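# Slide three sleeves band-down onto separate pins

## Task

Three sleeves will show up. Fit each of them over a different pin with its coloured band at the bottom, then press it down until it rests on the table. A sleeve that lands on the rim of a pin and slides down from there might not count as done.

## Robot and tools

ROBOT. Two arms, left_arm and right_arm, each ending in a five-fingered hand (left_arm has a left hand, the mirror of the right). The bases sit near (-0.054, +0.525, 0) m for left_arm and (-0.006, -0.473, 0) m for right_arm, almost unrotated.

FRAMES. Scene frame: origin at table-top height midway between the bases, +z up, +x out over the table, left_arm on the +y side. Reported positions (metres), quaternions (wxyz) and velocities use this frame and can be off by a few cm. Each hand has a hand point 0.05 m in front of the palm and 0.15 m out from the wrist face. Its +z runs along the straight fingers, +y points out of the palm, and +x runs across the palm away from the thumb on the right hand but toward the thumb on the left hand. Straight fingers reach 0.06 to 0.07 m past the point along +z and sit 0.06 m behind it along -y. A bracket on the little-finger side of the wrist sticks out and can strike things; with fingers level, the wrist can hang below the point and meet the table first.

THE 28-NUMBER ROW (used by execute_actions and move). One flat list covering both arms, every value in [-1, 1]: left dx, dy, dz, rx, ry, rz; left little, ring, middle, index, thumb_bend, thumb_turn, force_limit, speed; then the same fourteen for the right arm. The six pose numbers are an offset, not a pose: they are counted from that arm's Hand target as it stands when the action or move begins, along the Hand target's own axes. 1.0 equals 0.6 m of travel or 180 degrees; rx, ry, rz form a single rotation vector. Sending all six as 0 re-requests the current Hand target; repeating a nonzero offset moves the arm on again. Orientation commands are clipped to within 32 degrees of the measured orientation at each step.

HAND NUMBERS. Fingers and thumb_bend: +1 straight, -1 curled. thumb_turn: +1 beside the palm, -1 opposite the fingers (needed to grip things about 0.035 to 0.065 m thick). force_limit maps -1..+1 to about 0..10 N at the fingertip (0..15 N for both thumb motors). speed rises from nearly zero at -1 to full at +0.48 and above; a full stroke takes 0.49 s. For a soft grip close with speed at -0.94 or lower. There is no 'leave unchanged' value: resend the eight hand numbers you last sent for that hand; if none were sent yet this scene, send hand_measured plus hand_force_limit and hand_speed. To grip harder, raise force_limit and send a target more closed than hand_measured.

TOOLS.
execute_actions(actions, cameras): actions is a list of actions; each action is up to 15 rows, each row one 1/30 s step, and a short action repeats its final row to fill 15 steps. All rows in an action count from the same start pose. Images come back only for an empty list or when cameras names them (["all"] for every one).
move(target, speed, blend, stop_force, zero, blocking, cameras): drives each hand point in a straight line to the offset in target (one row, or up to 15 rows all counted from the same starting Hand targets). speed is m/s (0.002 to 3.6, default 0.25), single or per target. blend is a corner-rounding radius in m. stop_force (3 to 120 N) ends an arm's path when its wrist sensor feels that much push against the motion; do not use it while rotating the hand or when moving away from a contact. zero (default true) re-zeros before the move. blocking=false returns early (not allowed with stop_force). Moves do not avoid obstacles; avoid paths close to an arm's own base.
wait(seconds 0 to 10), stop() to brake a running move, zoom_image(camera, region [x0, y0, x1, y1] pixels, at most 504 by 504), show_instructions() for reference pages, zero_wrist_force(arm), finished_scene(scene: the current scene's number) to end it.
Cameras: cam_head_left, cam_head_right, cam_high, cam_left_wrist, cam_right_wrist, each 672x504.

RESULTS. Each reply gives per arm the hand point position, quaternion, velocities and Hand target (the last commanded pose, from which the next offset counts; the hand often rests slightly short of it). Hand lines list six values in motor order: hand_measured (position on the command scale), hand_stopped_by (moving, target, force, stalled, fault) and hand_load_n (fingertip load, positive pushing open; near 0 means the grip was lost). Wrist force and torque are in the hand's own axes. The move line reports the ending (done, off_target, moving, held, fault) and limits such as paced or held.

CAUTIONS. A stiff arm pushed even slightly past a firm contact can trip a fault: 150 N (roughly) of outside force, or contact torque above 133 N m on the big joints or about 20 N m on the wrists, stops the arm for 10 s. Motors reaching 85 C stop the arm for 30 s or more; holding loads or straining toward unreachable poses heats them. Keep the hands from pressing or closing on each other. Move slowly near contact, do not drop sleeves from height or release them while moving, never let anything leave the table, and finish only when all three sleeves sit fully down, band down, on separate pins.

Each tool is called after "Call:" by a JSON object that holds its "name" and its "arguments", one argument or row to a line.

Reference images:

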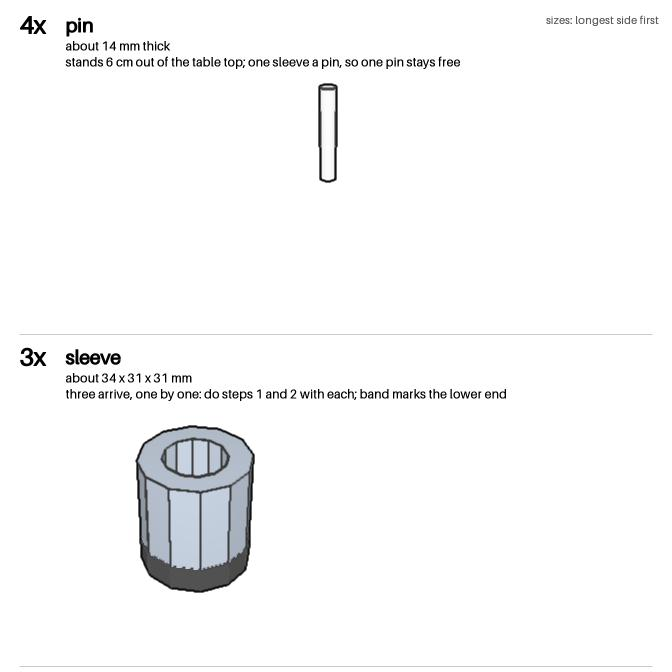

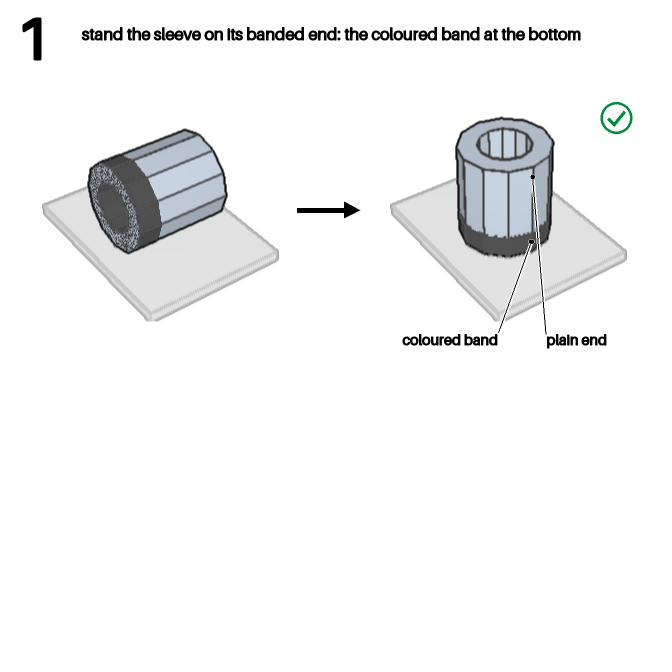

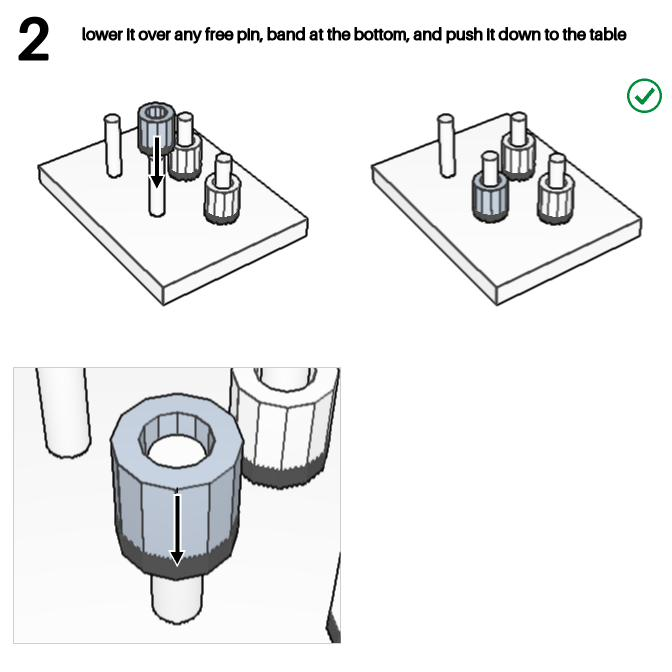

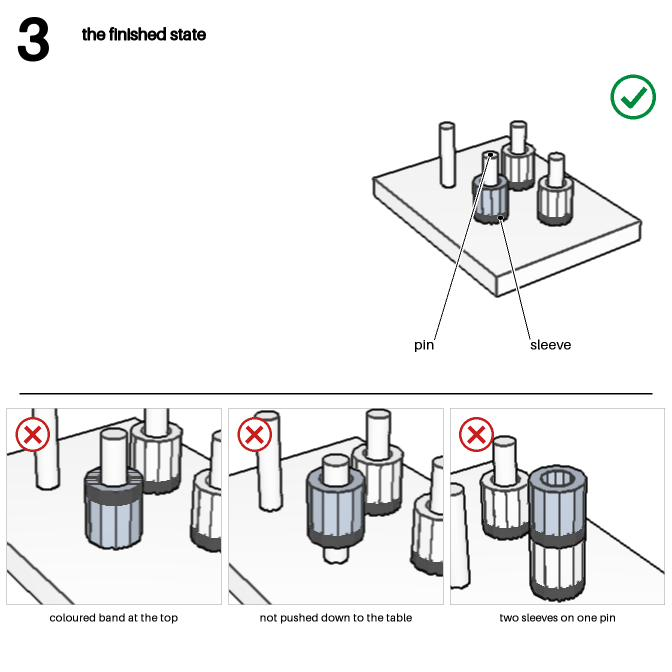

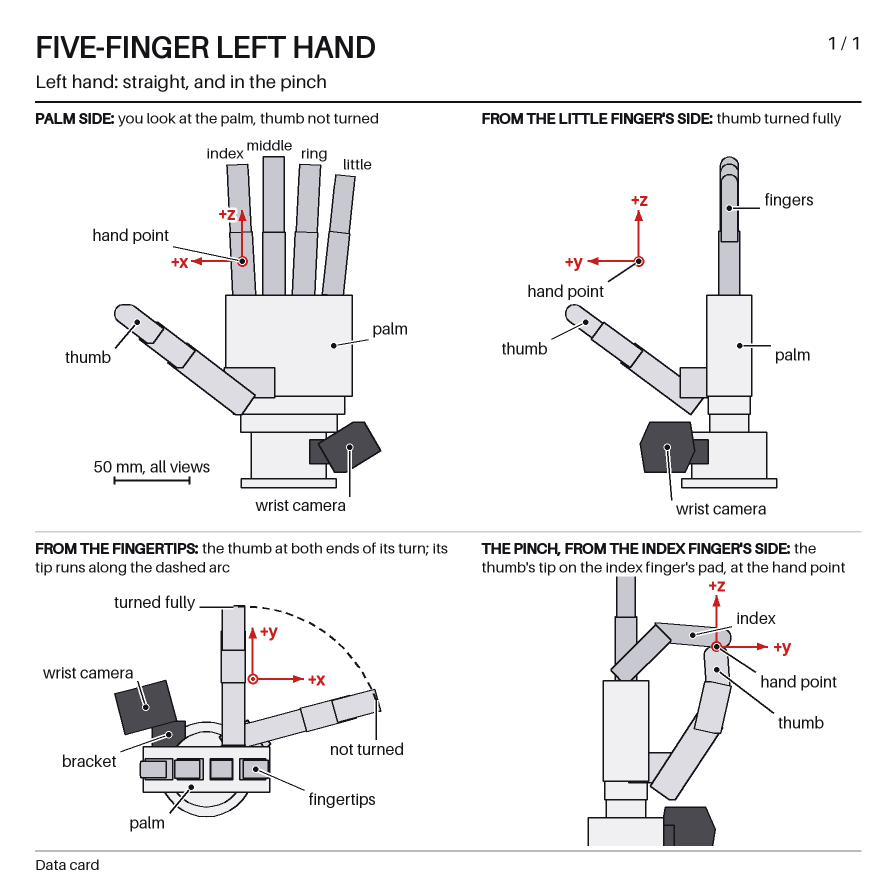

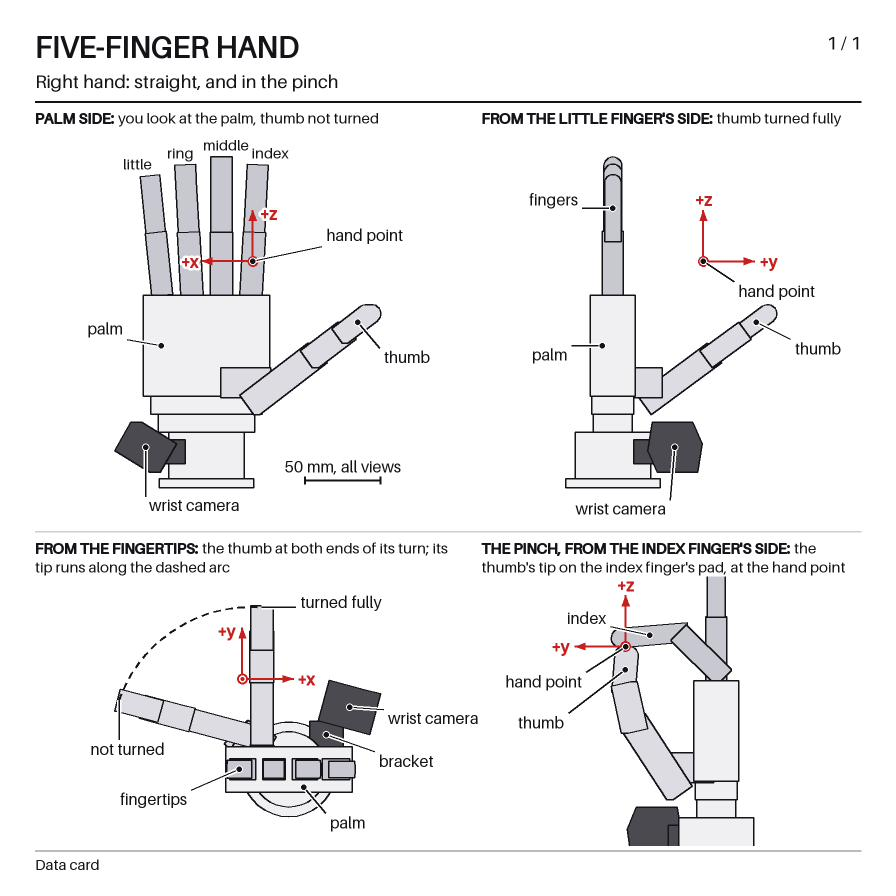

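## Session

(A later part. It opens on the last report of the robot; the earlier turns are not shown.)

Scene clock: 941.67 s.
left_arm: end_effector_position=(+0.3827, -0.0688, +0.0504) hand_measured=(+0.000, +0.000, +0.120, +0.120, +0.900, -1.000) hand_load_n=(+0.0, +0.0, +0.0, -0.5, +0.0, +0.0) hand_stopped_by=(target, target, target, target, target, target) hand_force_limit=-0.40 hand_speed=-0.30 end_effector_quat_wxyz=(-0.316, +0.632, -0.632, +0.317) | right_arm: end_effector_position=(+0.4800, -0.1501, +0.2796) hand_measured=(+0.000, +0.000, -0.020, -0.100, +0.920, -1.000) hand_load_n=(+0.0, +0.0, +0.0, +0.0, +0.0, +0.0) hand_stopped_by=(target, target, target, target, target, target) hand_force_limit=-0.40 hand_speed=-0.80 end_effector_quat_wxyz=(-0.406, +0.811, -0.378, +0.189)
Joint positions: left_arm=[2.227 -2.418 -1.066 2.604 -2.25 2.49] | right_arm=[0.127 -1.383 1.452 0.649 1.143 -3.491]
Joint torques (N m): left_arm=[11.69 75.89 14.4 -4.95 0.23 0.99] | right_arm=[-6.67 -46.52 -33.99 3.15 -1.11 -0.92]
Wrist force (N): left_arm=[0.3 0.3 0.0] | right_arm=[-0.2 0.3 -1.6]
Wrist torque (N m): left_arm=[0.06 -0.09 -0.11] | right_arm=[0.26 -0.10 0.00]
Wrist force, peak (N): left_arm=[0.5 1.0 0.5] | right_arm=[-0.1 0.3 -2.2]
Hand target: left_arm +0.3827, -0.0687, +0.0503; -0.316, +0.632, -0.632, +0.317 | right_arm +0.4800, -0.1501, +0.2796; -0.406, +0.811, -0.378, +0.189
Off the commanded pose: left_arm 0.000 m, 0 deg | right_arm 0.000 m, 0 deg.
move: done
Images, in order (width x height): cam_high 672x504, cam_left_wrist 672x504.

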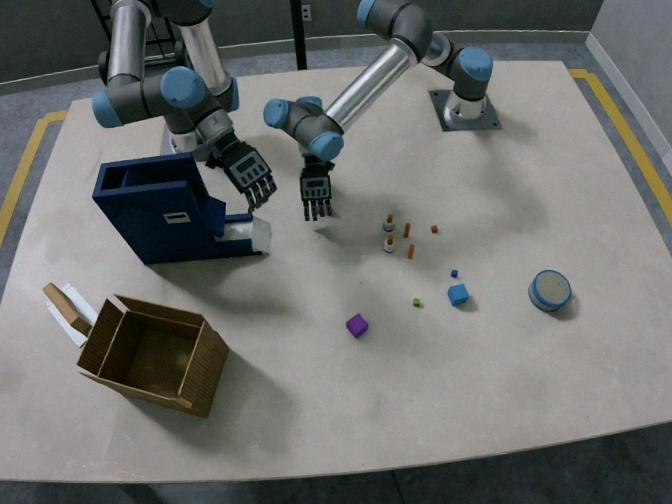

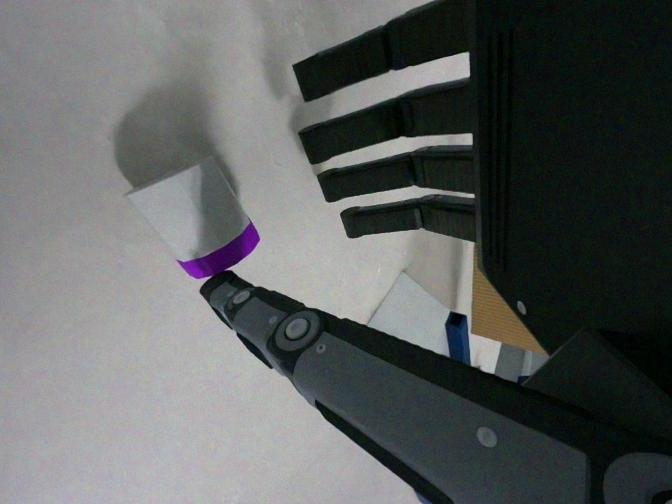

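Call:
{"name": "move", "arguments": {
  "target": [
    [0,-0.0267,-0.02,0,0,0,0.0,0.0,0.12,0.12,0.9,-1,-0.4,-0.3,0,0,0,0,0,0,0.0,0.0,-0.02,-0.1,0.92,-1,-0.4,-0.8],
    [0,-0.0077,-0.0453,0,0,0,0.0,0.0,0.12,0.12,0.9,-1,-0.4,-0.3,0,0,0,0,0,0,0.0,0.0,-0.02,-0.1,0.92,-1,-0.4,-0.8]
  ],
  "speed": 0.06,
  "blend": [0.005,0],
  "cameras": ["cam_left_wrist"]
}}

Scene clock: 959.83 s.
left_arm: end_effector_position=(+0.3636, -0.0686, +0.0703) hand_measured=(+0.000, +0.000, +0.120, +0.120, +0.900, -1.000) hand_load_n=(+0.0, +0.0, +0.0, +0.0, +0.0, +0.0) hand_stopped_by=(target, target, target, target, target, target) hand_force_limit=-0.40 hand_speed=-0.30 end_effector_quat_wxyz=(-0.316, +0.632, -0.632, +0.317) | right_arm: end_effector_position=(+0.4800, -0.1501, +0.2796) hand_measured=(+0.000, +0.000, -0.020, -0.100, +0.920, -1.000) hand_load_n=(+0.0, +0.0, +0.0, +0.0, +0.0, +0.0) hand_stopped_by=(target, target, target, target, target, target) hand_force_limit=-0.40 hand_speed=-0.80 end_effector_quat_wxyz=(-0.406, +0.811, -0.378, +0.189)
Joint positions: left_arm=[2.202 -2.383 -1.08 2.567 -2.266 2.465] | right_arm=[0.127 -1.383 1.452 0.649 1.143 -3.491]
Joint torques (N m): left_arm=[10.95 60.37 31.58 0.75 0.63 1.05] | right_arm=[-7.21 -47.06 -33.91 3.17 -0.65 -0.71]
Wrist force (N): left_arm=[0.4 0.1 0.0] | right_arm=[-0.1 0.3 -1.8]
Wrist torque (N m): left_arm=[0.03 -0.10 -0.09] | right_arm=[0.27 -0.12 0.01]
Wrist force, peak (N): left_arm=[0.4 1.3 0.8] | right_arm=[-0.5 0.2 -2.2]
Hand target: left_arm +0.3638, -0.0686, +0.0703; -0.316, +0.632, -0.632, +0.317 | right_arm +0.4800, -0.1501, +0.2796; -0.406, +0.811, -0.378, +0.189
Off the commanded pose: left_arm 0.000 m, 0 deg | right_arm 0.000 m, 0 deg.
move: done
Images, in order (width x height): cam_left_wrist 672x504.

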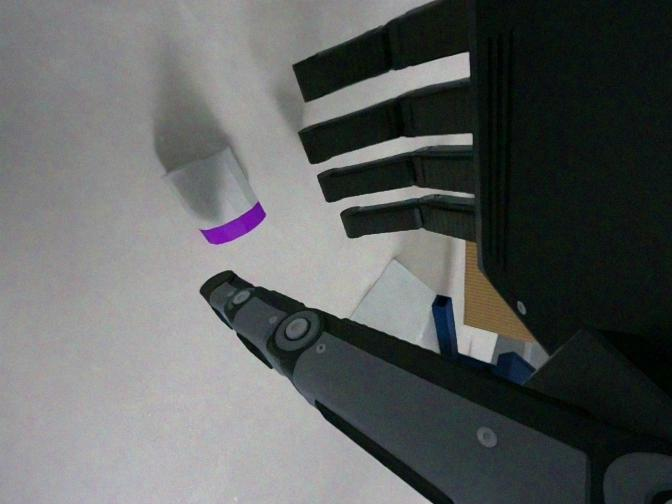

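Call:
{"name": "move", "arguments": {
  "target": [
    [-0.005,0.0443,0.0417,0,-0.0178,-0.0133,0.0,0.0,0.12,0.12,0.9,-1,-0.4,-0.3,0,0,0,0,0,0,0.0,0.0,-0.02,-0.1,0.92,-1,-0.4,-0.8]
  ],
  "speed": 0.05,
  "stop_force": 5,
  "cameras": ["cam_left_wrist","cam_high"]
}}

Scene clock: 966.67 s.
left_arm: end_effector_position=(+0.3678, -0.0657, +0.0340) hand_measured=(+0.000, +0.000, +0.120, +0.120, +0.900, -1.000) hand_load_n=(+0.0, +0.0, +0.0, +0.0, +0.0, +0.0) hand_stopped_by=(target, target, target, target, target, target) hand_force_limit=-0.40 hand_speed=-0.30 end_effector_quat_wxyz=(-0.327, +0.654, -0.610, +0.305) | right_arm: end_effector_position=(+0.4800, -0.1501, +0.2796) hand_measured=(+0.000, +0.000, -0.020, -0.100, +0.920, -1.000) hand_load_n=(+0.0, +0.0, +0.0, +0.0, +0.0, +0.0) hand_stopped_by=(target, target, target, target, target, target) hand_force_limit=-0.40 hand_speed=-0.80 end_effector_quat_wxyz=(-0.406, +0.811, -0.378, +0.189)
Joint positions: left_arm=[2.197 -2.451 -1.064 2.566 -2.311 2.385] | right_arm=[0.127 -1.383 1.452 0.649 1.143 -3.491]
Joint torques (N m): left_arm=[2.5 76.93 13.18 -0.8 0.71 -1.08] | right_arm=[-6.74 -46.95 -34.28 3.2 -0.72 -0.69]
Wrist force (N): left_arm=[0.3 0.3 0.4] | right_arm=[-0.5 0.1 -1.8]
Wrist torque (N m): left_arm=[0.01 -0.07 -0.08] | right_arm=[0.24 -0.06 -0.01]
Wrist force, peak (N): left_arm=[0.3 0.8 0.7] | right_arm=[-0.2 0.1 -2.3]
Hand target: left_arm +0.3678, -0.0657, +0.0340; -0.327, +0.654, -0.610, +0.305 | right_arm +0.4800, -0.1501, +0.2796; -0.406, +0.811, -0.378, +0.189
Off the commanded pose: left_arm 0.000 m, 0 deg | right_arm 0.000 m, 0 deg.
move: done
Images, in order (width x height): cam_high 672x504, cam_left_wrist 672x504.

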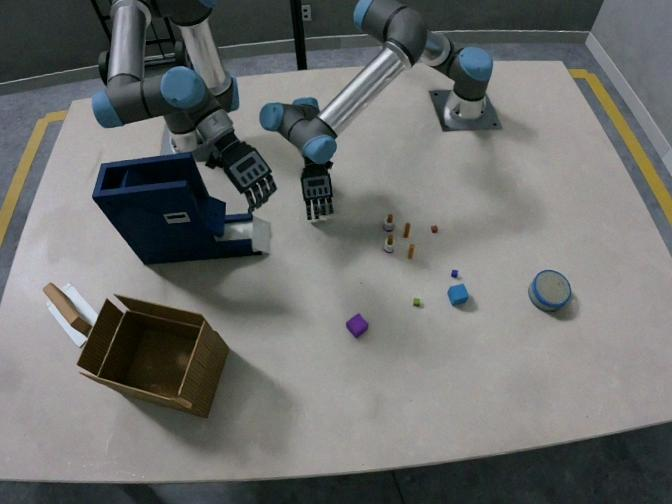

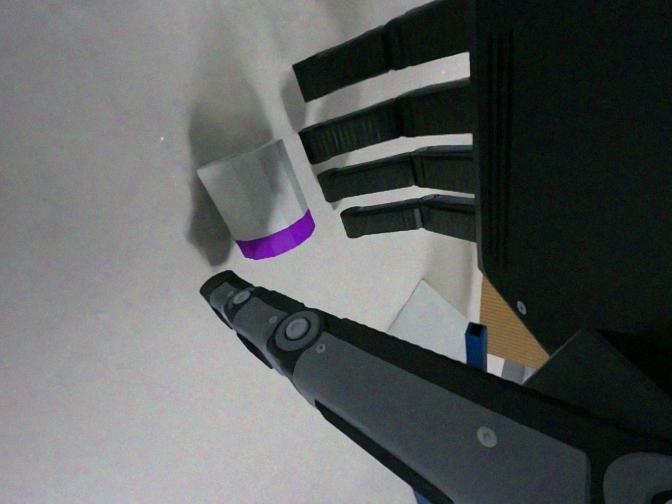

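Call:
{"name": "move", "arguments": {
  "target": [
    [-0.0301,0.007,-0.0094,0,0,0,0.0,0.0,0.12,0.12,1.0,-1,-0.4,-0.3,0,0,0,0,0,0,0.0,0.0,-0.02,-0.1,0.92,-1,-0.4,-0.8]
  ],
  "speed": 0.04,
  "cameras": ["cam_left_wrist"]
}}

Scene clock: 976.73 s.
left_arm: end_effector_position=(+0.3597, -0.0481, +0.0340) hand_measured=(+0.000, +0.000, +0.120, +0.120, +1.000, -1.000) hand_load_n=(+0.0, +0.0, +0.0, +0.0, +0.0, +0.0) hand_stopped_by=(target, target, target, target, target, target) hand_force_limit=-0.40 hand_speed=-0.30 end_effector_quat_wxyz=(-0.327, +0.654, -0.610, +0.306) | right_arm: end_effector_position=(+0.4800, -0.1501, +0.2796) hand_measured=(+0.000, +0.000, -0.020, -0.100, +0.920, -1.000) hand_load_n=(+0.0, +0.0, +0.0, +0.0, +0.0, +0.0) hand_stopped_by=(target, target, target, target, target, target) hand_force_limit=-0.40 hand_speed=-0.80 end_effector_quat_wxyz=(-0.406, +0.811, -0.378, +0.189)
Joint positions: left_arm=[2.203 -2.402 -1.156 2.614 -2.308 2.393] | right_arm=[0.127 -1.383 1.452 0.649 1.143 -3.491]
Joint torques (N m): left_arm=[1.55 60.38 31.04 -5.18 -0.14 -0.41] | right_arm=[-6.48 -46.63 -34.07 3.2 -0.43 -0.61]
Wrist force (N): left_arm=[0.4 0.2 0.6] | right_arm=[-0.5 0.4 -1.6]
Wrist torque (N m): left_arm=[0.00 -0.10 -0.08] | right_arm=[0.27 -0.05 -0.01]
Wrist force, peak (N): left_arm=[0.4 0.2 0.6] | right_arm=[-0.3 0.4 -2.1]
Hand target: left_arm +0.3596, -0.0481, +0.0340; -0.327, +0.654, -0.610, +0.305 | right_arm +0.4800, -0.1501, +0.2796; -0.406, +0.811, -0.378, +0.189
Off the commanded pose: left_arm 0.000 m, 0 deg | right_arm 0.000 m, 0 deg.
move: done
Images, in order (width x height): cam_left_wrist 672x504.

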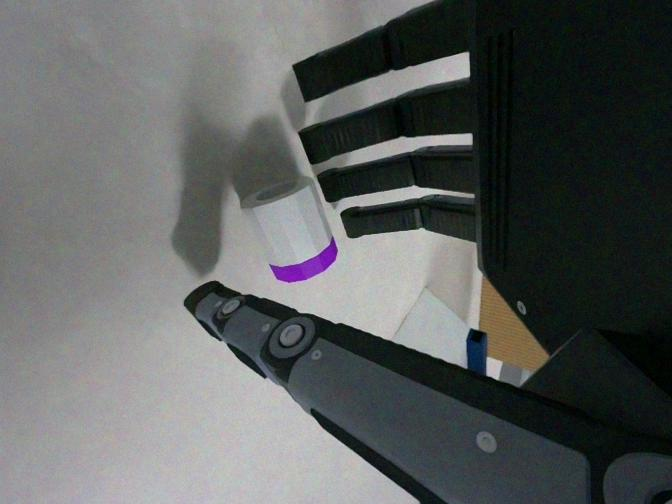

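Call:
{"name": "move", "arguments": {
  "target": [
    [0,-0.005,0.0067,0,-0.0133,-0.01,0.0,0.0,0.12,0.12,0.92,-1,-0.4,-0.3,0,0,0,0,0,0,0.0,0.0,-0.02,-0.1,0.92,-1,-0.4,-0.8]
  ],
  "speed": 0.05
}}

Call:
{"name": "move", "arguments": {
  "target": [
    [0,0,0,0,0,0,0.0,0.0,-0.35,-0.35,0.4,-1,-0.4,-0.93,0,0,0,0,0,0,0.0,0.0,-0.02,-0.1,0.92,-1,-0.4,-0.8]
  ],
  "speed": 0.05,
  "cameras": ["cam_left_wrist","cam_high"]
}}

Scene clock: 980.33 s.
left_arm: end_effector_position=(+0.3646, -0.0477, +0.0340) hand_measured=(+0.000, +0.000, +0.120, +0.120, +0.920, -1.000) hand_load_n=(+0.0, +0.0, +0.0, +0.0, +0.0, +0.0) hand_stopped_by=(target, target, target, target, target, target) hand_force_limit=-0.40 hand_speed=-0.30 end_effector_quat_wxyz=(-0.335, +0.670, -0.593, +0.297) end_effector_velocity=(+0.000, -0.001, +0.000) end_effector_angular_velocity=(-0.004, -0.001, -0.004) | right_arm: end_effector_position=(+0.4800, -0.1501, +0.2796) hand_measured=(+0.000, +0.000, -0.020, -0.100, +0.920, -1.000) hand_load_n=(+0.0, +0.0, +0.0, +0.0, +0.0, +0.0) hand_stopped_by=(target, target, target, target, target, target) hand_force_limit=-0.40 hand_speed=-0.80 end_effector_quat_wxyz=(-0.406, +0.811, -0.378, +0.189)
Joint positions: left_arm=[2.201 -2.434 -1.105 2.552 -2.339 2.33] | right_arm=[0.127 -1.383 1.452 0.649 1.143 -3.491]
Joint velocities: left_arm=[0 0.002 -0.004 0.008 0.003 0.004] | right_arm=[within noise]
Joint torques (N m): left_arm=[-10.68 75.67 14.59 0.6 0.41 0.96] | right_arm=[-6.85 -46.63 -34.19 3.16 -0.3 -0.6]
Wrist force (N): left_arm=[0.1 0.3 0.3] | right_arm=[-0.4 0.1 -1.7]
Wrist torque (N m): left_arm=[0.01 -0.07 -0.10] | right_arm=[0.24 -0.07 0.00]
Wrist force, peak (N): left_arm=[0.2 0.3 0.8] | right_arm=[-0.2 0.3 -2.2]
Hand target: left_arm +0.3646, -0.0478, +0.0340; -0.335, +0.670, -0.593, +0.297 | right_arm +0.4800, -0.1501, +0.2796; -0.406, +0.811, -0.378, +0.189
Off the commanded pose: left_arm 0.000 m, 0 deg | right_arm 0.000 m, 0 deg.
move: done

Scene clock: 982.87 s.
left_arm: end_effector_position=(+0.3646, -0.0478, +0.0340) hand_measured=(+0.000, +0.000, -0.200, -0.324, +0.758, -1.000) hand_load_n=(+0.0, -0.5, +1.5, +3.0, +7.0, -0.5) hand_stopped_by=(target, target, force, force, force, target) hand_force_limit=-0.40 hand_speed=-0.93 end_effector_quat_wxyz=(-0.335, +0.670, -0.593, +0.297) | right_arm: end_effector_position=(+0.4800, -0.1501, +0.2796) hand_measured=(+0.000, +0.000, -0.020, -0.100, +0.920, -1.000) hand_load_n=(+0.0, +0.0, +0.0, +0.0, +0.0, +0.0) hand_stopped_by=(target, target, target, target, target, target) hand_force_limit=-0.40 hand_speed=-0.80 end_effector_quat_wxyz=(-0.406, +0.811, -0.378, +0.189)
Joint positions: left_arm=[2.201 -2.434 -1.105 2.552 -2.339 2.331] | right_arm=[0.127 -1.383 1.452 0.649 1.143 -3.491]
Joint torques (N m): left_arm=[9.44 75.07 13.45 0.42 0.45 -1.11] | right_arm=[-6.76 -46.53 -33.8 3.09 -0.45 -0.54]
Wrist force (N): left_arm=[0.1 -0.6 -0.1] | right_arm=[-0.3 0.2 -1.8]
Wrist torque (N m): left_arm=[-0.04 -0.06 -0.10] | right_arm=[0.26 -0.07 -0.01]
Wrist force, peak (N): left_arm=[0.1 0.7 0.4] | right_arm=[-0.4 0.4 -2.0]
Hand target: left_arm +0.3646, -0.0478, +0.0340; -0.335, +0.670, -0.593, +0.297 | right_arm +0.4800, -0.1501, +0.2796; -0.406, +0.811, -0.378, +0.189
Off the commanded pose: left_arm 0.000 m, 0 deg | right_arm 0.000 m, 0 deg.
move: done
Images, in order (width x height): cam_high 672x504, cam_left_wrist 672x504.

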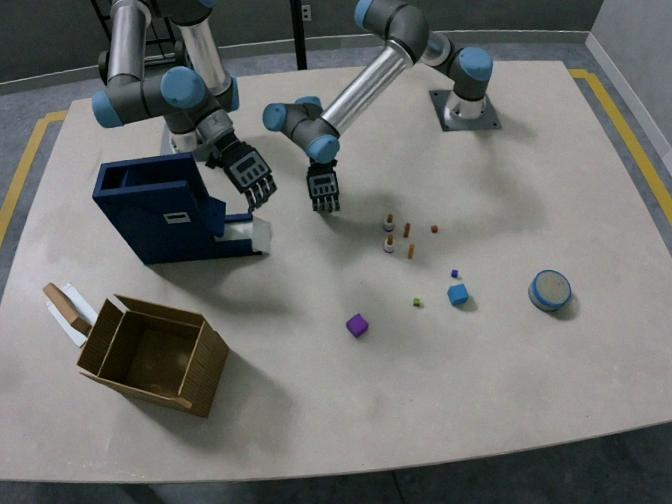

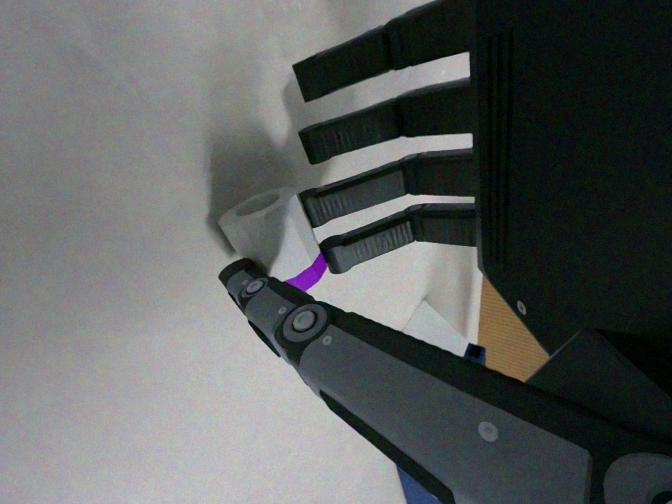

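Call:
{"name": "zoom_image", "arguments": {
  "camera": "cam_left_wrist",
  "region": [190, 160, 360, 310]
}}

Call:
{"name": "zoom_image", "arguments": {
  "camera": "cam_high",
  "region": [290, 180, 350, 230]
}}

Scaled by 2.965 from the camera's 672x504 image, which has a finer 960x720 frame.

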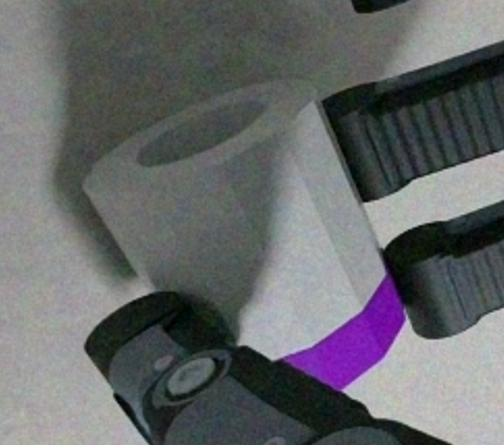

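Scaled by 8.400 from the camera's 672x504 image, which has a finer 960x720 frame.

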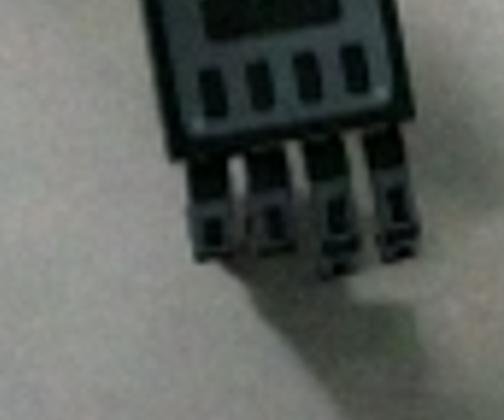

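Call:
{"name": "move", "arguments": {
  "target": [
    [0,-0.1733,-0.13,0,0,0,0.0,0.0,-0.35,-0.35,0.4,-1,-0.4,-0.93,0,0,0,0,0,0,0.0,0.0,-0.02,-0.1,0.92,-1,-0.4,-0.8]
  ],
  "speed": 0.08,
  "cameras": ["all"]
}}

Call:
{"name": "zoom_image", "arguments": {
  "camera": "cam_right_wrist",
  "region": [380, 220, 560, 440]
}}

Call:
{"name": "zoom_image", "arguments": {
  "camera": "cam_left_wrist",
  "region": [190, 160, 360, 310]
}}

Scene clock: 995.83 s.
left_arm: end_effector_position=(+0.3645, -0.0477, +0.1640) hand_measured=(+0.000, +0.000, -0.200, -0.326, +0.758, -1.000) hand_load_n=(+0.0, +0.0, +3.0, +0.5, +4.0, +1.0) hand_stopped_by=(target, target, force, force, force, target) hand_force_limit=-0.40 hand_speed=-0.93 end_effector_quat_wxyz=(-0.335, +0.670, -0.593, +0.297) | right_arm: end_effector_position=(+0.4800, -0.1501, +0.2796) hand_measured=(+0.000, +0.000, -0.020, -0.100, +0.920, -1.000) hand_load_n=(+0.0, +0.0, +0.0, +0.0, +0.0, +0.0) hand_stopped_by=(target, target, target, target, target, target) hand_force_limit=-0.40 hand_speed=-0.80 end_effector_quat_wxyz=(-0.406, +0.811, -0.378, +0.189)
Joint positions: left_arm=[2.201 -2.34 -0.931 2.285 -2.339 2.331] | right_arm=[0.127 -1.383 1.452 0.649 1.143 -3.491]
Joint torques (N m): left_arm=[10.13 60.76 15.03 0.54 -1.04 -1.14] | right_arm=[-6.79 -46.1 -33.79 3.14 -0.32 -0.64]
Wrist force (N): left_arm=[0.2 0.4 0.2] | right_arm=[-0.2 0.2 -1.7]
Wrist torque (N m): left_arm=[0.02 -0.07 -0.07] | right_arm=[0.25 -0.10 0.00]
Wrist force, peak (N): left_arm=[-0.1 1.4 1.1] | right_arm=[-0.1 0.2 -2.2]
Hand target: left_arm +0.3645, -0.0477, +0.1640; -0.335, +0.670, -0.593, +0.297 | right_arm +0.4800, -0.1501, +0.2796; -0.406, +0.811, -0.378, +0.189
Off the commanded pose: left_arm 0.000 m, 0 deg | right_arm 0.000 m, 0 deg.
move: done

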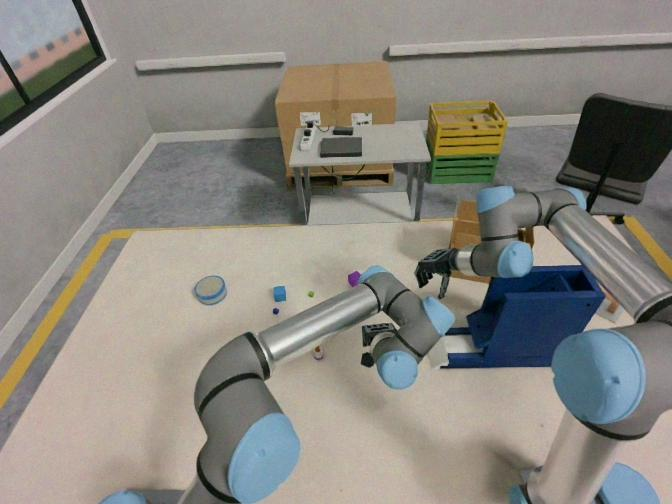

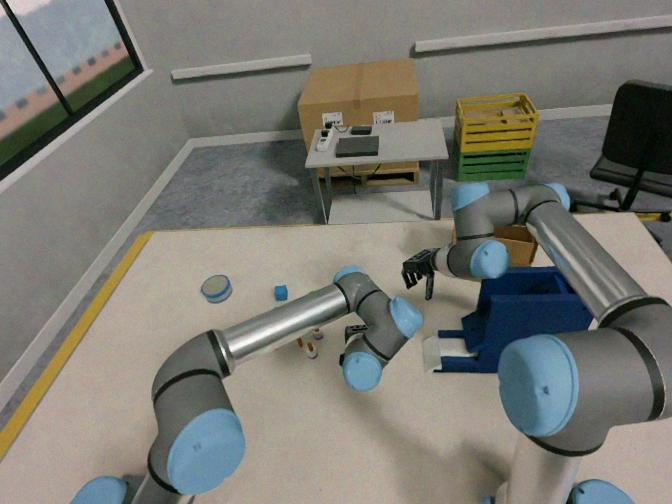

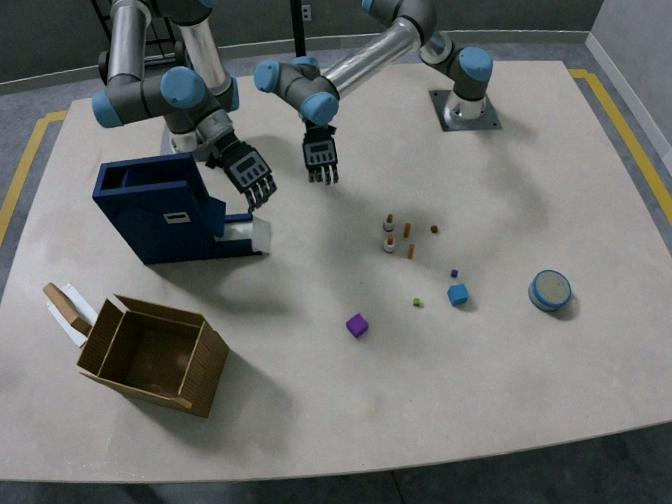

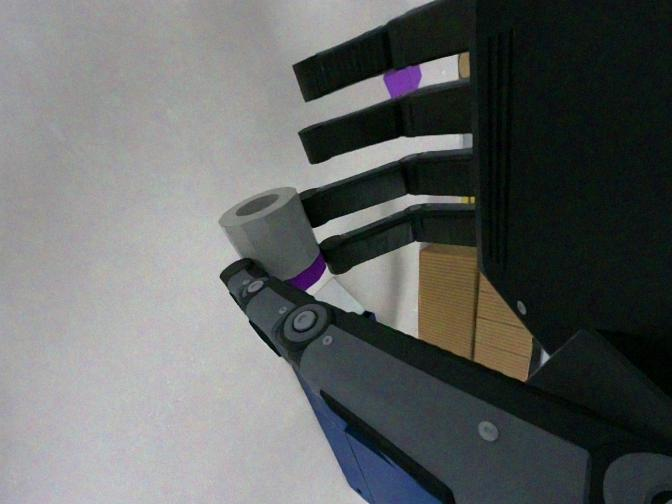

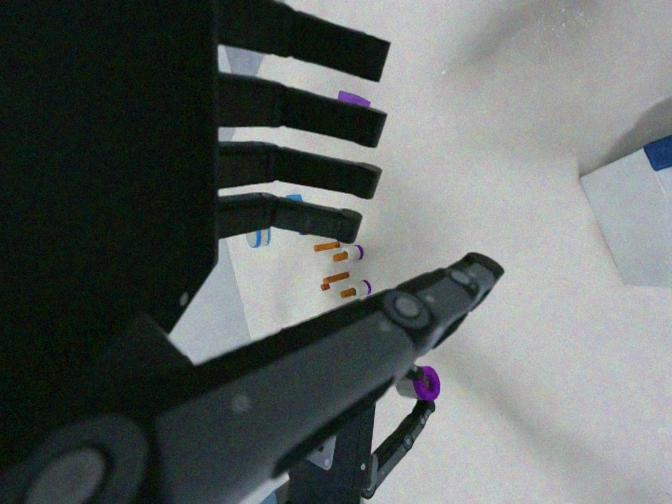

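Scaled by 2.291 from the camera's 672x504 image, which has a finer 960x720 frame.

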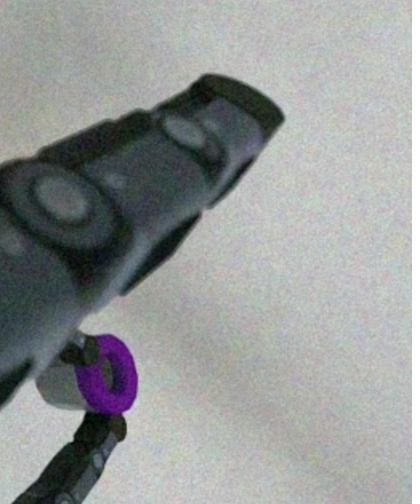

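Scaled by 2.965 from the camera's 672x504 image, which has a finer 960x720 frame.

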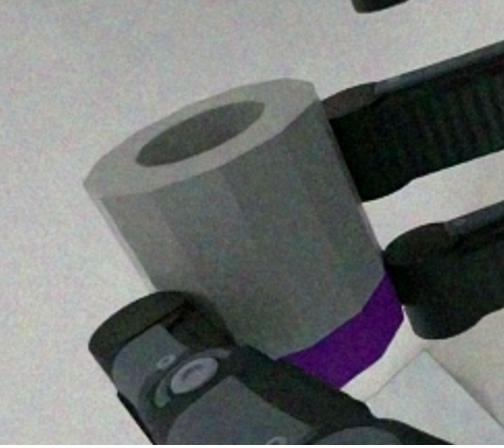

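Call:
{"name": "move", "arguments": {
  "target": [
    [0,0,0,0,0,0,0.0,0.0,-0.35,-0.45,0.4,-1,-0.4,-0.93,0,0,0,0,0,0,0.0,0.0,-0.02,-0.1,0.92,-1,-0.4,-0.8]
  ],
  "speed": 0.05,
  "cameras": ["cam_left_wrist"]
}}

Call:
{"name": "zoom_image", "arguments": {
  "camera": "cam_left_wrist",
  "region": [190, 160, 360, 310]
}}

Scene clock: 999.40 s.
left_arm: end_effector_position=(+0.3645, -0.0477, +0.1639) hand_measured=(+0.000, +0.000, -0.200, -0.450, +0.758, -1.000) hand_load_n=(+0.0, +0.0, +1.5, +0.0, +1.5, +1.0) hand_stopped_by=(target, target, force, target, force, target) hand_force_limit=-0.40 hand_speed=-0.93 end_effector_quat_wxyz=(-0.335, +0.670, -0.593, +0.297) | right_arm: end_effector_position=(+0.4800, -0.1501, +0.2796) hand_measured=(+0.000, +0.000, -0.020, -0.100, +0.920, -1.000) hand_load_n=(+0.0, +0.0, +0.0, +0.0, -0.5, +0.5) hand_stopped_by=(target, target, target, target, target, target) hand_force_limit=-0.40 hand_speed=-0.80 end_effector_quat_wxyz=(-0.406, +0.811, -0.378, +0.189)
Joint positions: left_arm=[2.201 -2.34 -0.931 2.285 -2.339 2.331] | right_arm=[0.127 -1.383 1.452 0.649 1.143 -3.491]
Joint torques (N m): left_arm=[-10.09 62.51 15.58 -4.66 -3.18 -0.53] | right_arm=[-6.9 -46.17 -33.88 3.15 -0.11 -0.63]
Wrist force (N): left_arm=[0.1 0.2 0.4] | right_arm=[-0.3 0.3 -1.8]
Wrist torque (N m): left_arm=[-0.01 -0.06 -0.07] | right_arm=[0.26 -0.08 0.00]
Wrist force, peak (N): left_arm=[0.1 0.5 0.5] | right_arm=[-0.3 0.2 -2.2]
Hand target: left_arm +0.3645, -0.0477, +0.1640; -0.335, +0.670, -0.593, +0.297 | right_arm +0.4800, -0.1501, +0.2796; -0.406, +0.811, -0.378, +0.189
Off the commanded pose: left_arm 0.000 m, 0 deg | right_arm 0.000 m, 0 deg.
move: done
Images, in order (width x height): cam_left_wrist 672x504.

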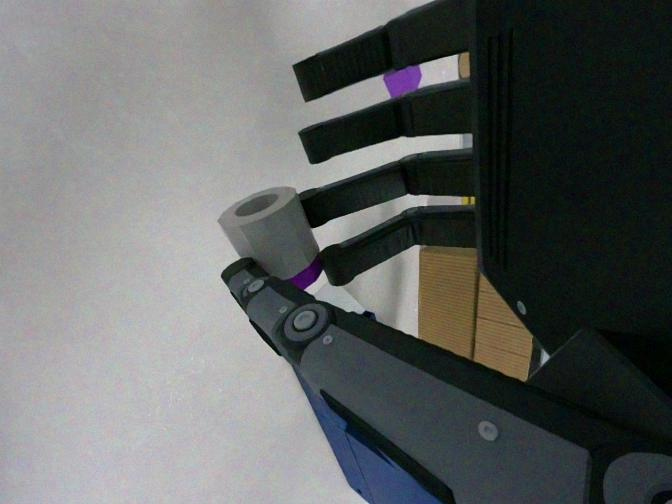

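Scaled by 2.965 from the camera's 672x504 image, which has a finer 960x720 frame.

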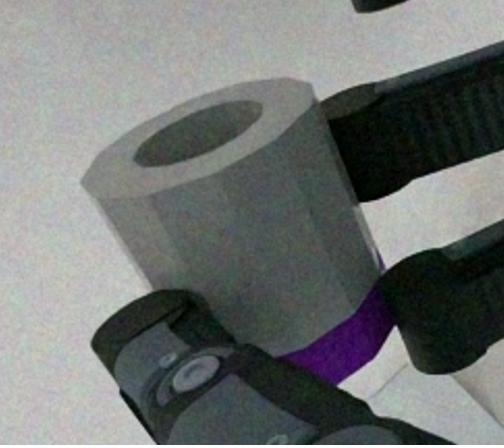

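Call:
{"name": "move", "arguments": {
  "target": [
    [0,0.1707,0.128,0,0,0,0.0,0.0,-0.35,-0.45,0.4,-1,-0.4,-0.93,0,0,0,0,0,0,0.0,0.0,-0.02,-0.1,0.92,-1,-0.4,-0.8]
  ],
  "speed": 0.06,
  "cameras": ["cam_left_wrist"]
}}

Call:
{"name": "zoom_image", "arguments": {
  "camera": "cam_left_wrist",
  "region": [190, 160, 360, 310]
}}

Scene clock: 1004.73 s.
left_arm: end_effector_position=(+0.3645, -0.0478, +0.0358) hand_measured=(+0.000, +0.000, -0.200, -0.450, +0.758, -1.000) hand_load_n=(+0.0, +0.0, +1.5, +0.0, +1.0, +0.0) hand_stopped_by=(target, target, force, target, force, target) hand_force_limit=-0.40 hand_speed=-0.93 end_effector_quat_wxyz=(-0.335, +0.670, -0.593, +0.297) end_effector_velocity=(+0.000, +0.000, +0.003) end_effector_angular_velocity=(+0.001, +0.000, +0.000) | right_arm: end_effector_position=(+0.4800, -0.1501, +0.2796) hand_measured=(+0.000, +0.000, -0.020, -0.100, +0.920, -1.000) hand_load_n=(+0.0, +0.0, +0.0, +0.0, +0.0, +0.0) hand_stopped_by=(target, target, target, target, target, target) hand_force_limit=-0.40 hand_speed=-0.80 end_effector_quat_wxyz=(-0.406, +0.811, -0.378, +0.189)
Joint positions: left_arm=[2.201 -2.432 -1.103 2.549 -2.339 2.33] | right_arm=[0.127 -1.383 1.452 0.649 1.143 -3.491]
Joint velocities: left_arm=[0 0.003 0.002 -0.006 0 0] | right_arm=[within noise]
Joint torques (N m): left_arm=[-12.7 75.1 31.3 -5.68 -3.31 0.92] | right_arm=[-6.64 -46.12 -34.09 3.02 -0.06 -0.66]
Wrist force (N): left_arm=[0.0 0.4 0.5] | right_arm=[-0.3 0.5 -1.6]
Wrist torque (N m): left_arm=[0.02 -0.03 -0.11] | right_arm=[0.28 -0.09 0.00]
Wrist force, peak (N): left_arm=[0.1 1.3 1.0] | right_arm=[-0.4 0.2 -2.1]
Hand target: left_arm +0.3645, -0.0478, +0.0359; -0.335, +0.670, -0.593, +0.297 | right_arm +0.4800, -0.1501, +0.2796; -0.406, +0.811, -0.378, +0.189
Off the commanded pose: left_arm 0.000 m, 0 deg | right_arm 0.000 m, 0 deg.
move: done
Images, in order (width x height): cam_left_wrist 672x504.

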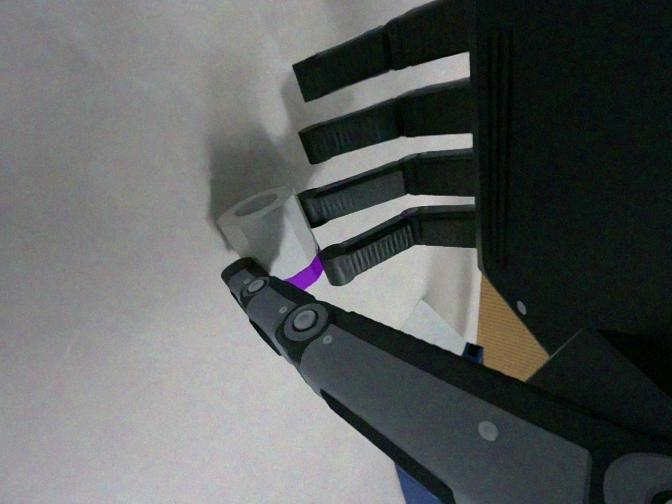

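Scaled by 2.965 from the camera's 672x504 image, which has a finer 960x720 frame.

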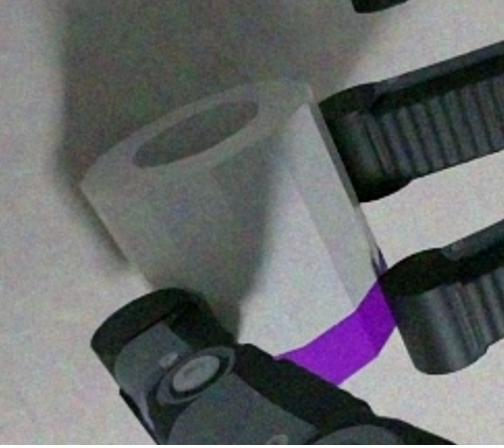

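Call:
{"name": "move", "arguments": {
  "target": [
    [0,0.0025,0.0019,0,0,0,0.0,0.0,-0.35,-0.45,0.4,-1,-0.4,-0.93,0,0,0,0,0,0,0.0,0.0,-0.02,-0.1,0.92,-1,-0.4,-0.8]
  ],
  "speed": 0.02
}}

Call:
{"name": "move", "arguments": {
  "target": [
    [0,0,0,0,0,0,0.0,0.0,0.12,0.12,0.92,-1,-0.4,-0.8,0,0,0,0,0,0,0.0,0.0,-0.02,-0.1,0.92,-1,-0.4,-0.8]
  ],
  "speed": 0.02,
  "cameras": ["cam_left_wrist"]
}}

Scene clock: 1007.93 s.
left_arm: end_effector_position=(+0.3646, -0.0478, +0.0341) hand_measured=(+0.000, +0.000, -0.200, -0.450, +0.758, -1.000) hand_load_n=(+0.0, +0.0, +1.0, -4.5, +3.5, +0.0) hand_stopped_by=(target, target, force, target, force, target) hand_force_limit=-0.40 hand_speed=-0.93 end_effector_quat_wxyz=(-0.335, +0.670, -0.593, +0.297) | right_arm: end_effector_position=(+0.4800, -0.1501, +0.2796) hand_measured=(+0.000, +0.000, -0.020, -0.100, +0.920, -1.000) hand_load_n=(+0.0, +0.0, +0.0, +0.0, +0.0, +0.0) hand_stopped_by=(target, target, target, target, target, target) hand_force_limit=-0.40 hand_speed=-0.80 end_effector_quat_wxyz=(-0.406, +0.811, -0.378, +0.189)
Joint positions: left_arm=[2.201 -2.434 -1.105 2.552 -2.339 2.33] | right_arm=[0.127 -1.383 1.452 0.649 1.143 -3.491]
Joint torques (N m): left_arm=[-5.25 51.32 8.12 -0.63 0.45 0.95] | right_arm=[-6.64 -45.76 -34.09 3.04 0.03 -0.58]
Wrist force (N): left_arm=[0.5 -12.9 -6.8] | right_arm=[-0.2 0.2 -1.8]
Wrist torque (N m): left_arm=[-0.63 -0.10 0.03] | right_arm=[0.26 -0.10 0.01]
Wrist force, peak (N): left_arm=[0.6 -13.2 -6.9] | right_arm=[-0.4 0.4 -2.1]
Hand target: left_arm +0.3646, -0.0478, +0.0341; -0.335, +0.670, -0.593, +0.297 | right_arm +0.4800, -0.1501, +0.2796; -0.406, +0.811, -0.378, +0.189
Off the commanded pose: left_arm 0.000 m, 0 deg | right_arm 0.000 m, 0 deg.
move: done

Scene clock: 1009.23 s.
left_arm: end_effector_position=(+0.3645, -0.0478, +0.0340) hand_measured=(+0.000, +0.000, +0.120, +0.120, +0.920, -1.000) hand_load_n=(+0.0, +0.0, +0.0, +0.0, +0.0, -0.5) hand_stopped_by=(target, target, target, target, target, target) hand_force_limit=-0.40 hand_speed=-0.80 end_effector_quat_wxyz=(-0.335, +0.670, -0.593, +0.297) | right_arm: end_effector_position=(+0.4800, -0.1501, +0.2796) hand_measured=(+0.000, +0.000, -0.020, -0.100, +0.920, -1.000) hand_load_n=(+0.0, +0.0, +0.5, +0.0, +0.0, +0.0) hand_stopped_by=(target, target, target, target, target, target) hand_force_limit=-0.40 hand_speed=-0.80 end_effector_quat_wxyz=(-0.406, +0.811, -0.378, +0.189)
Joint positions: left_arm=[2.201 -2.434 -1.105 2.552 -2.339 2.33] | right_arm=[0.127 -1.383 1.452 0.649 1.143 -3.491]
Joint torques (N m): left_arm=[2.59 75.69 31.82 -5.49 -3.78 0.87] | right_arm=[-6.31 -46.38 -34.58 3.03 0.07 -0.66]
Wrist force (N): left_arm=[0.0 0.3 0.2] | right_arm=[-0.2 0.2 -1.8]
Wrist torque (N m): left_arm=[0.01 -0.05 -0.11] | right_arm=[0.26 -0.09 0.00]
Wrist force, peak (N): left_arm=[1.1 -14.9 -4.7] | right_arm=[-0.3 0.2 -2.1]
Hand target: left_arm +0.3646, -0.0478, +0.0341; -0.335, +0.670, -0.593, +0.297 | right_arm +0.4800, -0.1501, +0.2796; -0.406, +0.811, -0.378, +0.189
Off the commanded pose: left_arm 0.000 m, 0 deg | right_arm 0.000 m, 0 deg.
move: done
Images, in order (width x height): cam_left_wrist 672x504.

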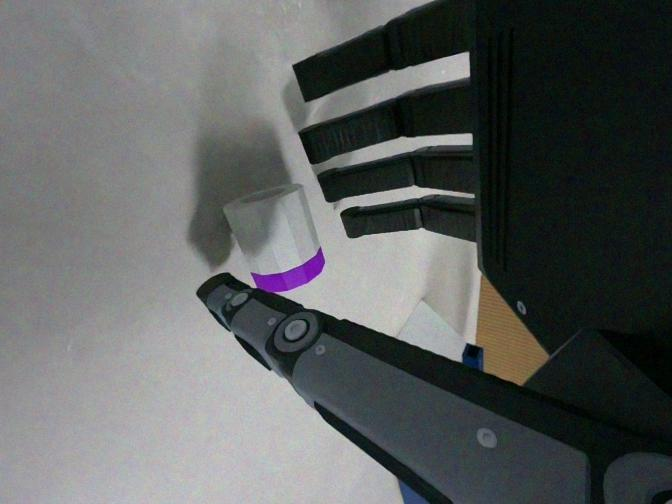

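Call:
{"name": "move", "arguments": {
  "target": [
    [-0.0117,0,0,0,0,0,0.0,0.0,0.12,0.12,0.92,-1,-0.4,-0.8,0,0,0,0,0,0,0.0,0.0,-0.02,-0.1,0.92,-1,-0.4,-0.8]
  ],
  "speed": 0.03
}}

Call:
{"name": "move", "arguments": {
  "target": [
    [0,0,0,0,0,0,0.0,0.0,-0.35,-0.35,0.4,-1,-0.4,-0.93,0,0,0,0,0,0,0.0,0.0,-0.02,-0.1,0.92,-1,-0.4,-0.8]
  ],
  "speed": 0.02,
  "cameras": ["cam_left_wrist"]
}}

Call:
{"name": "zoom_image", "arguments": {
  "camera": "cam_left_wrist",
  "region": [190, 160, 360, 310]
}}

Scene clock: 1016.53 s.
left_arm: end_effector_position=(+0.3637, -0.0408, +0.0341) hand_measured=(+0.000, +0.000, +0.120, +0.120, +0.920, -1.000) hand_load_n=(+0.0, +0.0, +0.0, +0.0, +0.0, +0.0) hand_stopped_by=(target, target, target, target, target, target) hand_force_limit=-0.40 hand_speed=-0.80 end_effector_quat_wxyz=(-0.335, +0.670, -0.593, +0.297) end_effector_velocity=(+0.001, -0.001, +0.000) end_effector_angular_velocity=(-0.003, -0.001, +0.000) | right_arm: end_effector_position=(+0.4800, -0.1501, +0.2796) hand_measured=(+0.000, +0.000, -0.020, -0.100, +0.920, -1.000) hand_load_n=(+0.5, +0.0, +0.0, +0.0, +0.0, +0.0) hand_stopped_by=(target, target, target, target, target, target) hand_force_limit=-0.40 hand_speed=-0.80 end_effector_quat_wxyz=(-0.406, +0.811, -0.378, +0.189)
Joint positions: left_arm=[2.206 -2.416 -1.137 2.572 -2.336 2.337] | right_arm=[0.127 -1.383 1.452 0.649 1.143 -3.491]
Joint velocities: left_arm=[0 -0.003 0.005 0 0 -0.001] | right_arm=[within noise]
Joint torques (N m): left_arm=[2.65 61.04 32.03 -3.61 -0.02 0.22] | right_arm=[-6.51 -45.41 -34.15 3.14 0.18 -0.61]
Wrist force (N): left_arm=[0.0 0.2 0.3] | right_arm=[-0.2 0.0 -1.8]
Wrist torque (N m): left_arm=[0.00 -0.05 -0.18] | right_arm=[0.23 -0.10 -0.01]
Wrist force, peak (N): left_arm=[0.1 0.4 0.6] | right_arm=[-0.4 0.2 -2.1]
Hand target: left_arm +0.3637, -0.0408, +0.0340; -0.335, +0.670, -0.593, +0.297 | right_arm +0.4800, -0.1501, +0.2796; -0.406, +0.811, -0.378, +0.189
Off the commanded pose: left_arm 0.000 m, 0 deg | right_arm 0.000 m, 0 deg.
move: done

Scene clock: 1019.13 s.
left_arm: end_effector_position=(+0.3637, -0.0408, +0.0340) hand_measured=(+0.000, +0.000, -0.194, -0.338, +0.758, -1.000) hand_load_n=(+0.0, +0.0, +1.5, +3.5, +7.5, -1.0) hand_stopped_by=(target, target, force, force, force, target) hand_force_limit=-0.40 hand_speed=-0.93 end_effector_quat_wxyz=(-0.335, +0.670, -0.593, +0.297) | right_arm: end_effector_position=(+0.4800, -0.1501, +0.2796) hand_measured=(+0.000, +0.000, -0.020, -0.100, +0.920, -1.000) hand_load_n=(+0.0, +0.0, +0.0, +0.0, +0.0, +0.0) hand_stopped_by=(target, target, target, target, target, target) hand_force_limit=-0.40 hand_speed=-0.80 end_effector_quat_wxyz=(-0.406, +0.811, -0.378, +0.189)
Joint positions: left_arm=[2.206 -2.416 -1.137 2.571 -2.336 2.337] | right_arm=[0.127 -1.383 1.452 0.649 1.143 -3.491]
Joint torques (N m): left_arm=[-13.42 61.25 31.88 -5.51 -3.27 -1.18] | right_arm=[-6.83 -46.1 -34.31 3.21 0.13 -0.67]
Wrist force (N): left_arm=[0.0 -0.1 0.2] | right_arm=[0.0 0.4 -1.7]
Wrist torque (N m): left_arm=[-0.01 -0.05 -0.18] | right_arm=[0.28 -0.13 0.02]
Wrist force, peak (N): left_arm=[0.1 0.6 0.7] | right_arm=[-0.3 0.4 -2.0]
Hand target: left_arm +0.3637, -0.0408, +0.0340; -0.335, +0.670, -0.593, +0.297 | right_arm +0.4800, -0.1501, +0.2796; -0.406, +0.811, -0.378, +0.189
Off the commanded pose: left_arm 0.000 m, 0 deg | right_arm 0.000 m, 0 deg.
move: done
Images, in order (width x height): cam_left_wrist 672x504.

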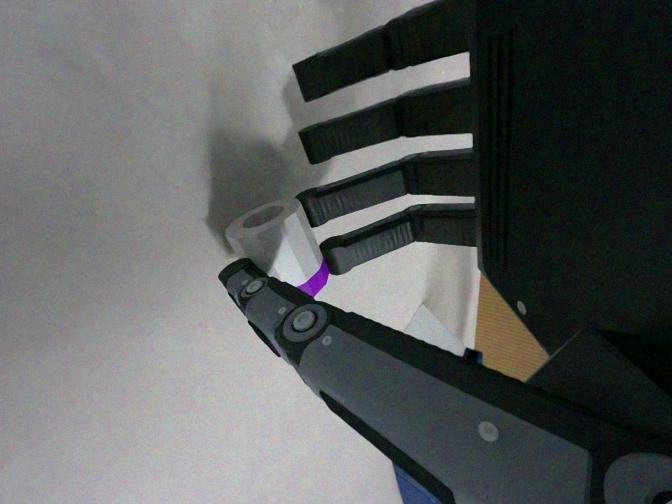

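Scaled by 2.965 from the camera's 672x504 image, which has a finer 960x720 frame.

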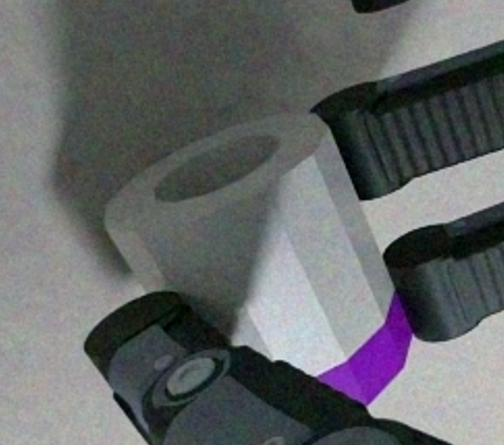

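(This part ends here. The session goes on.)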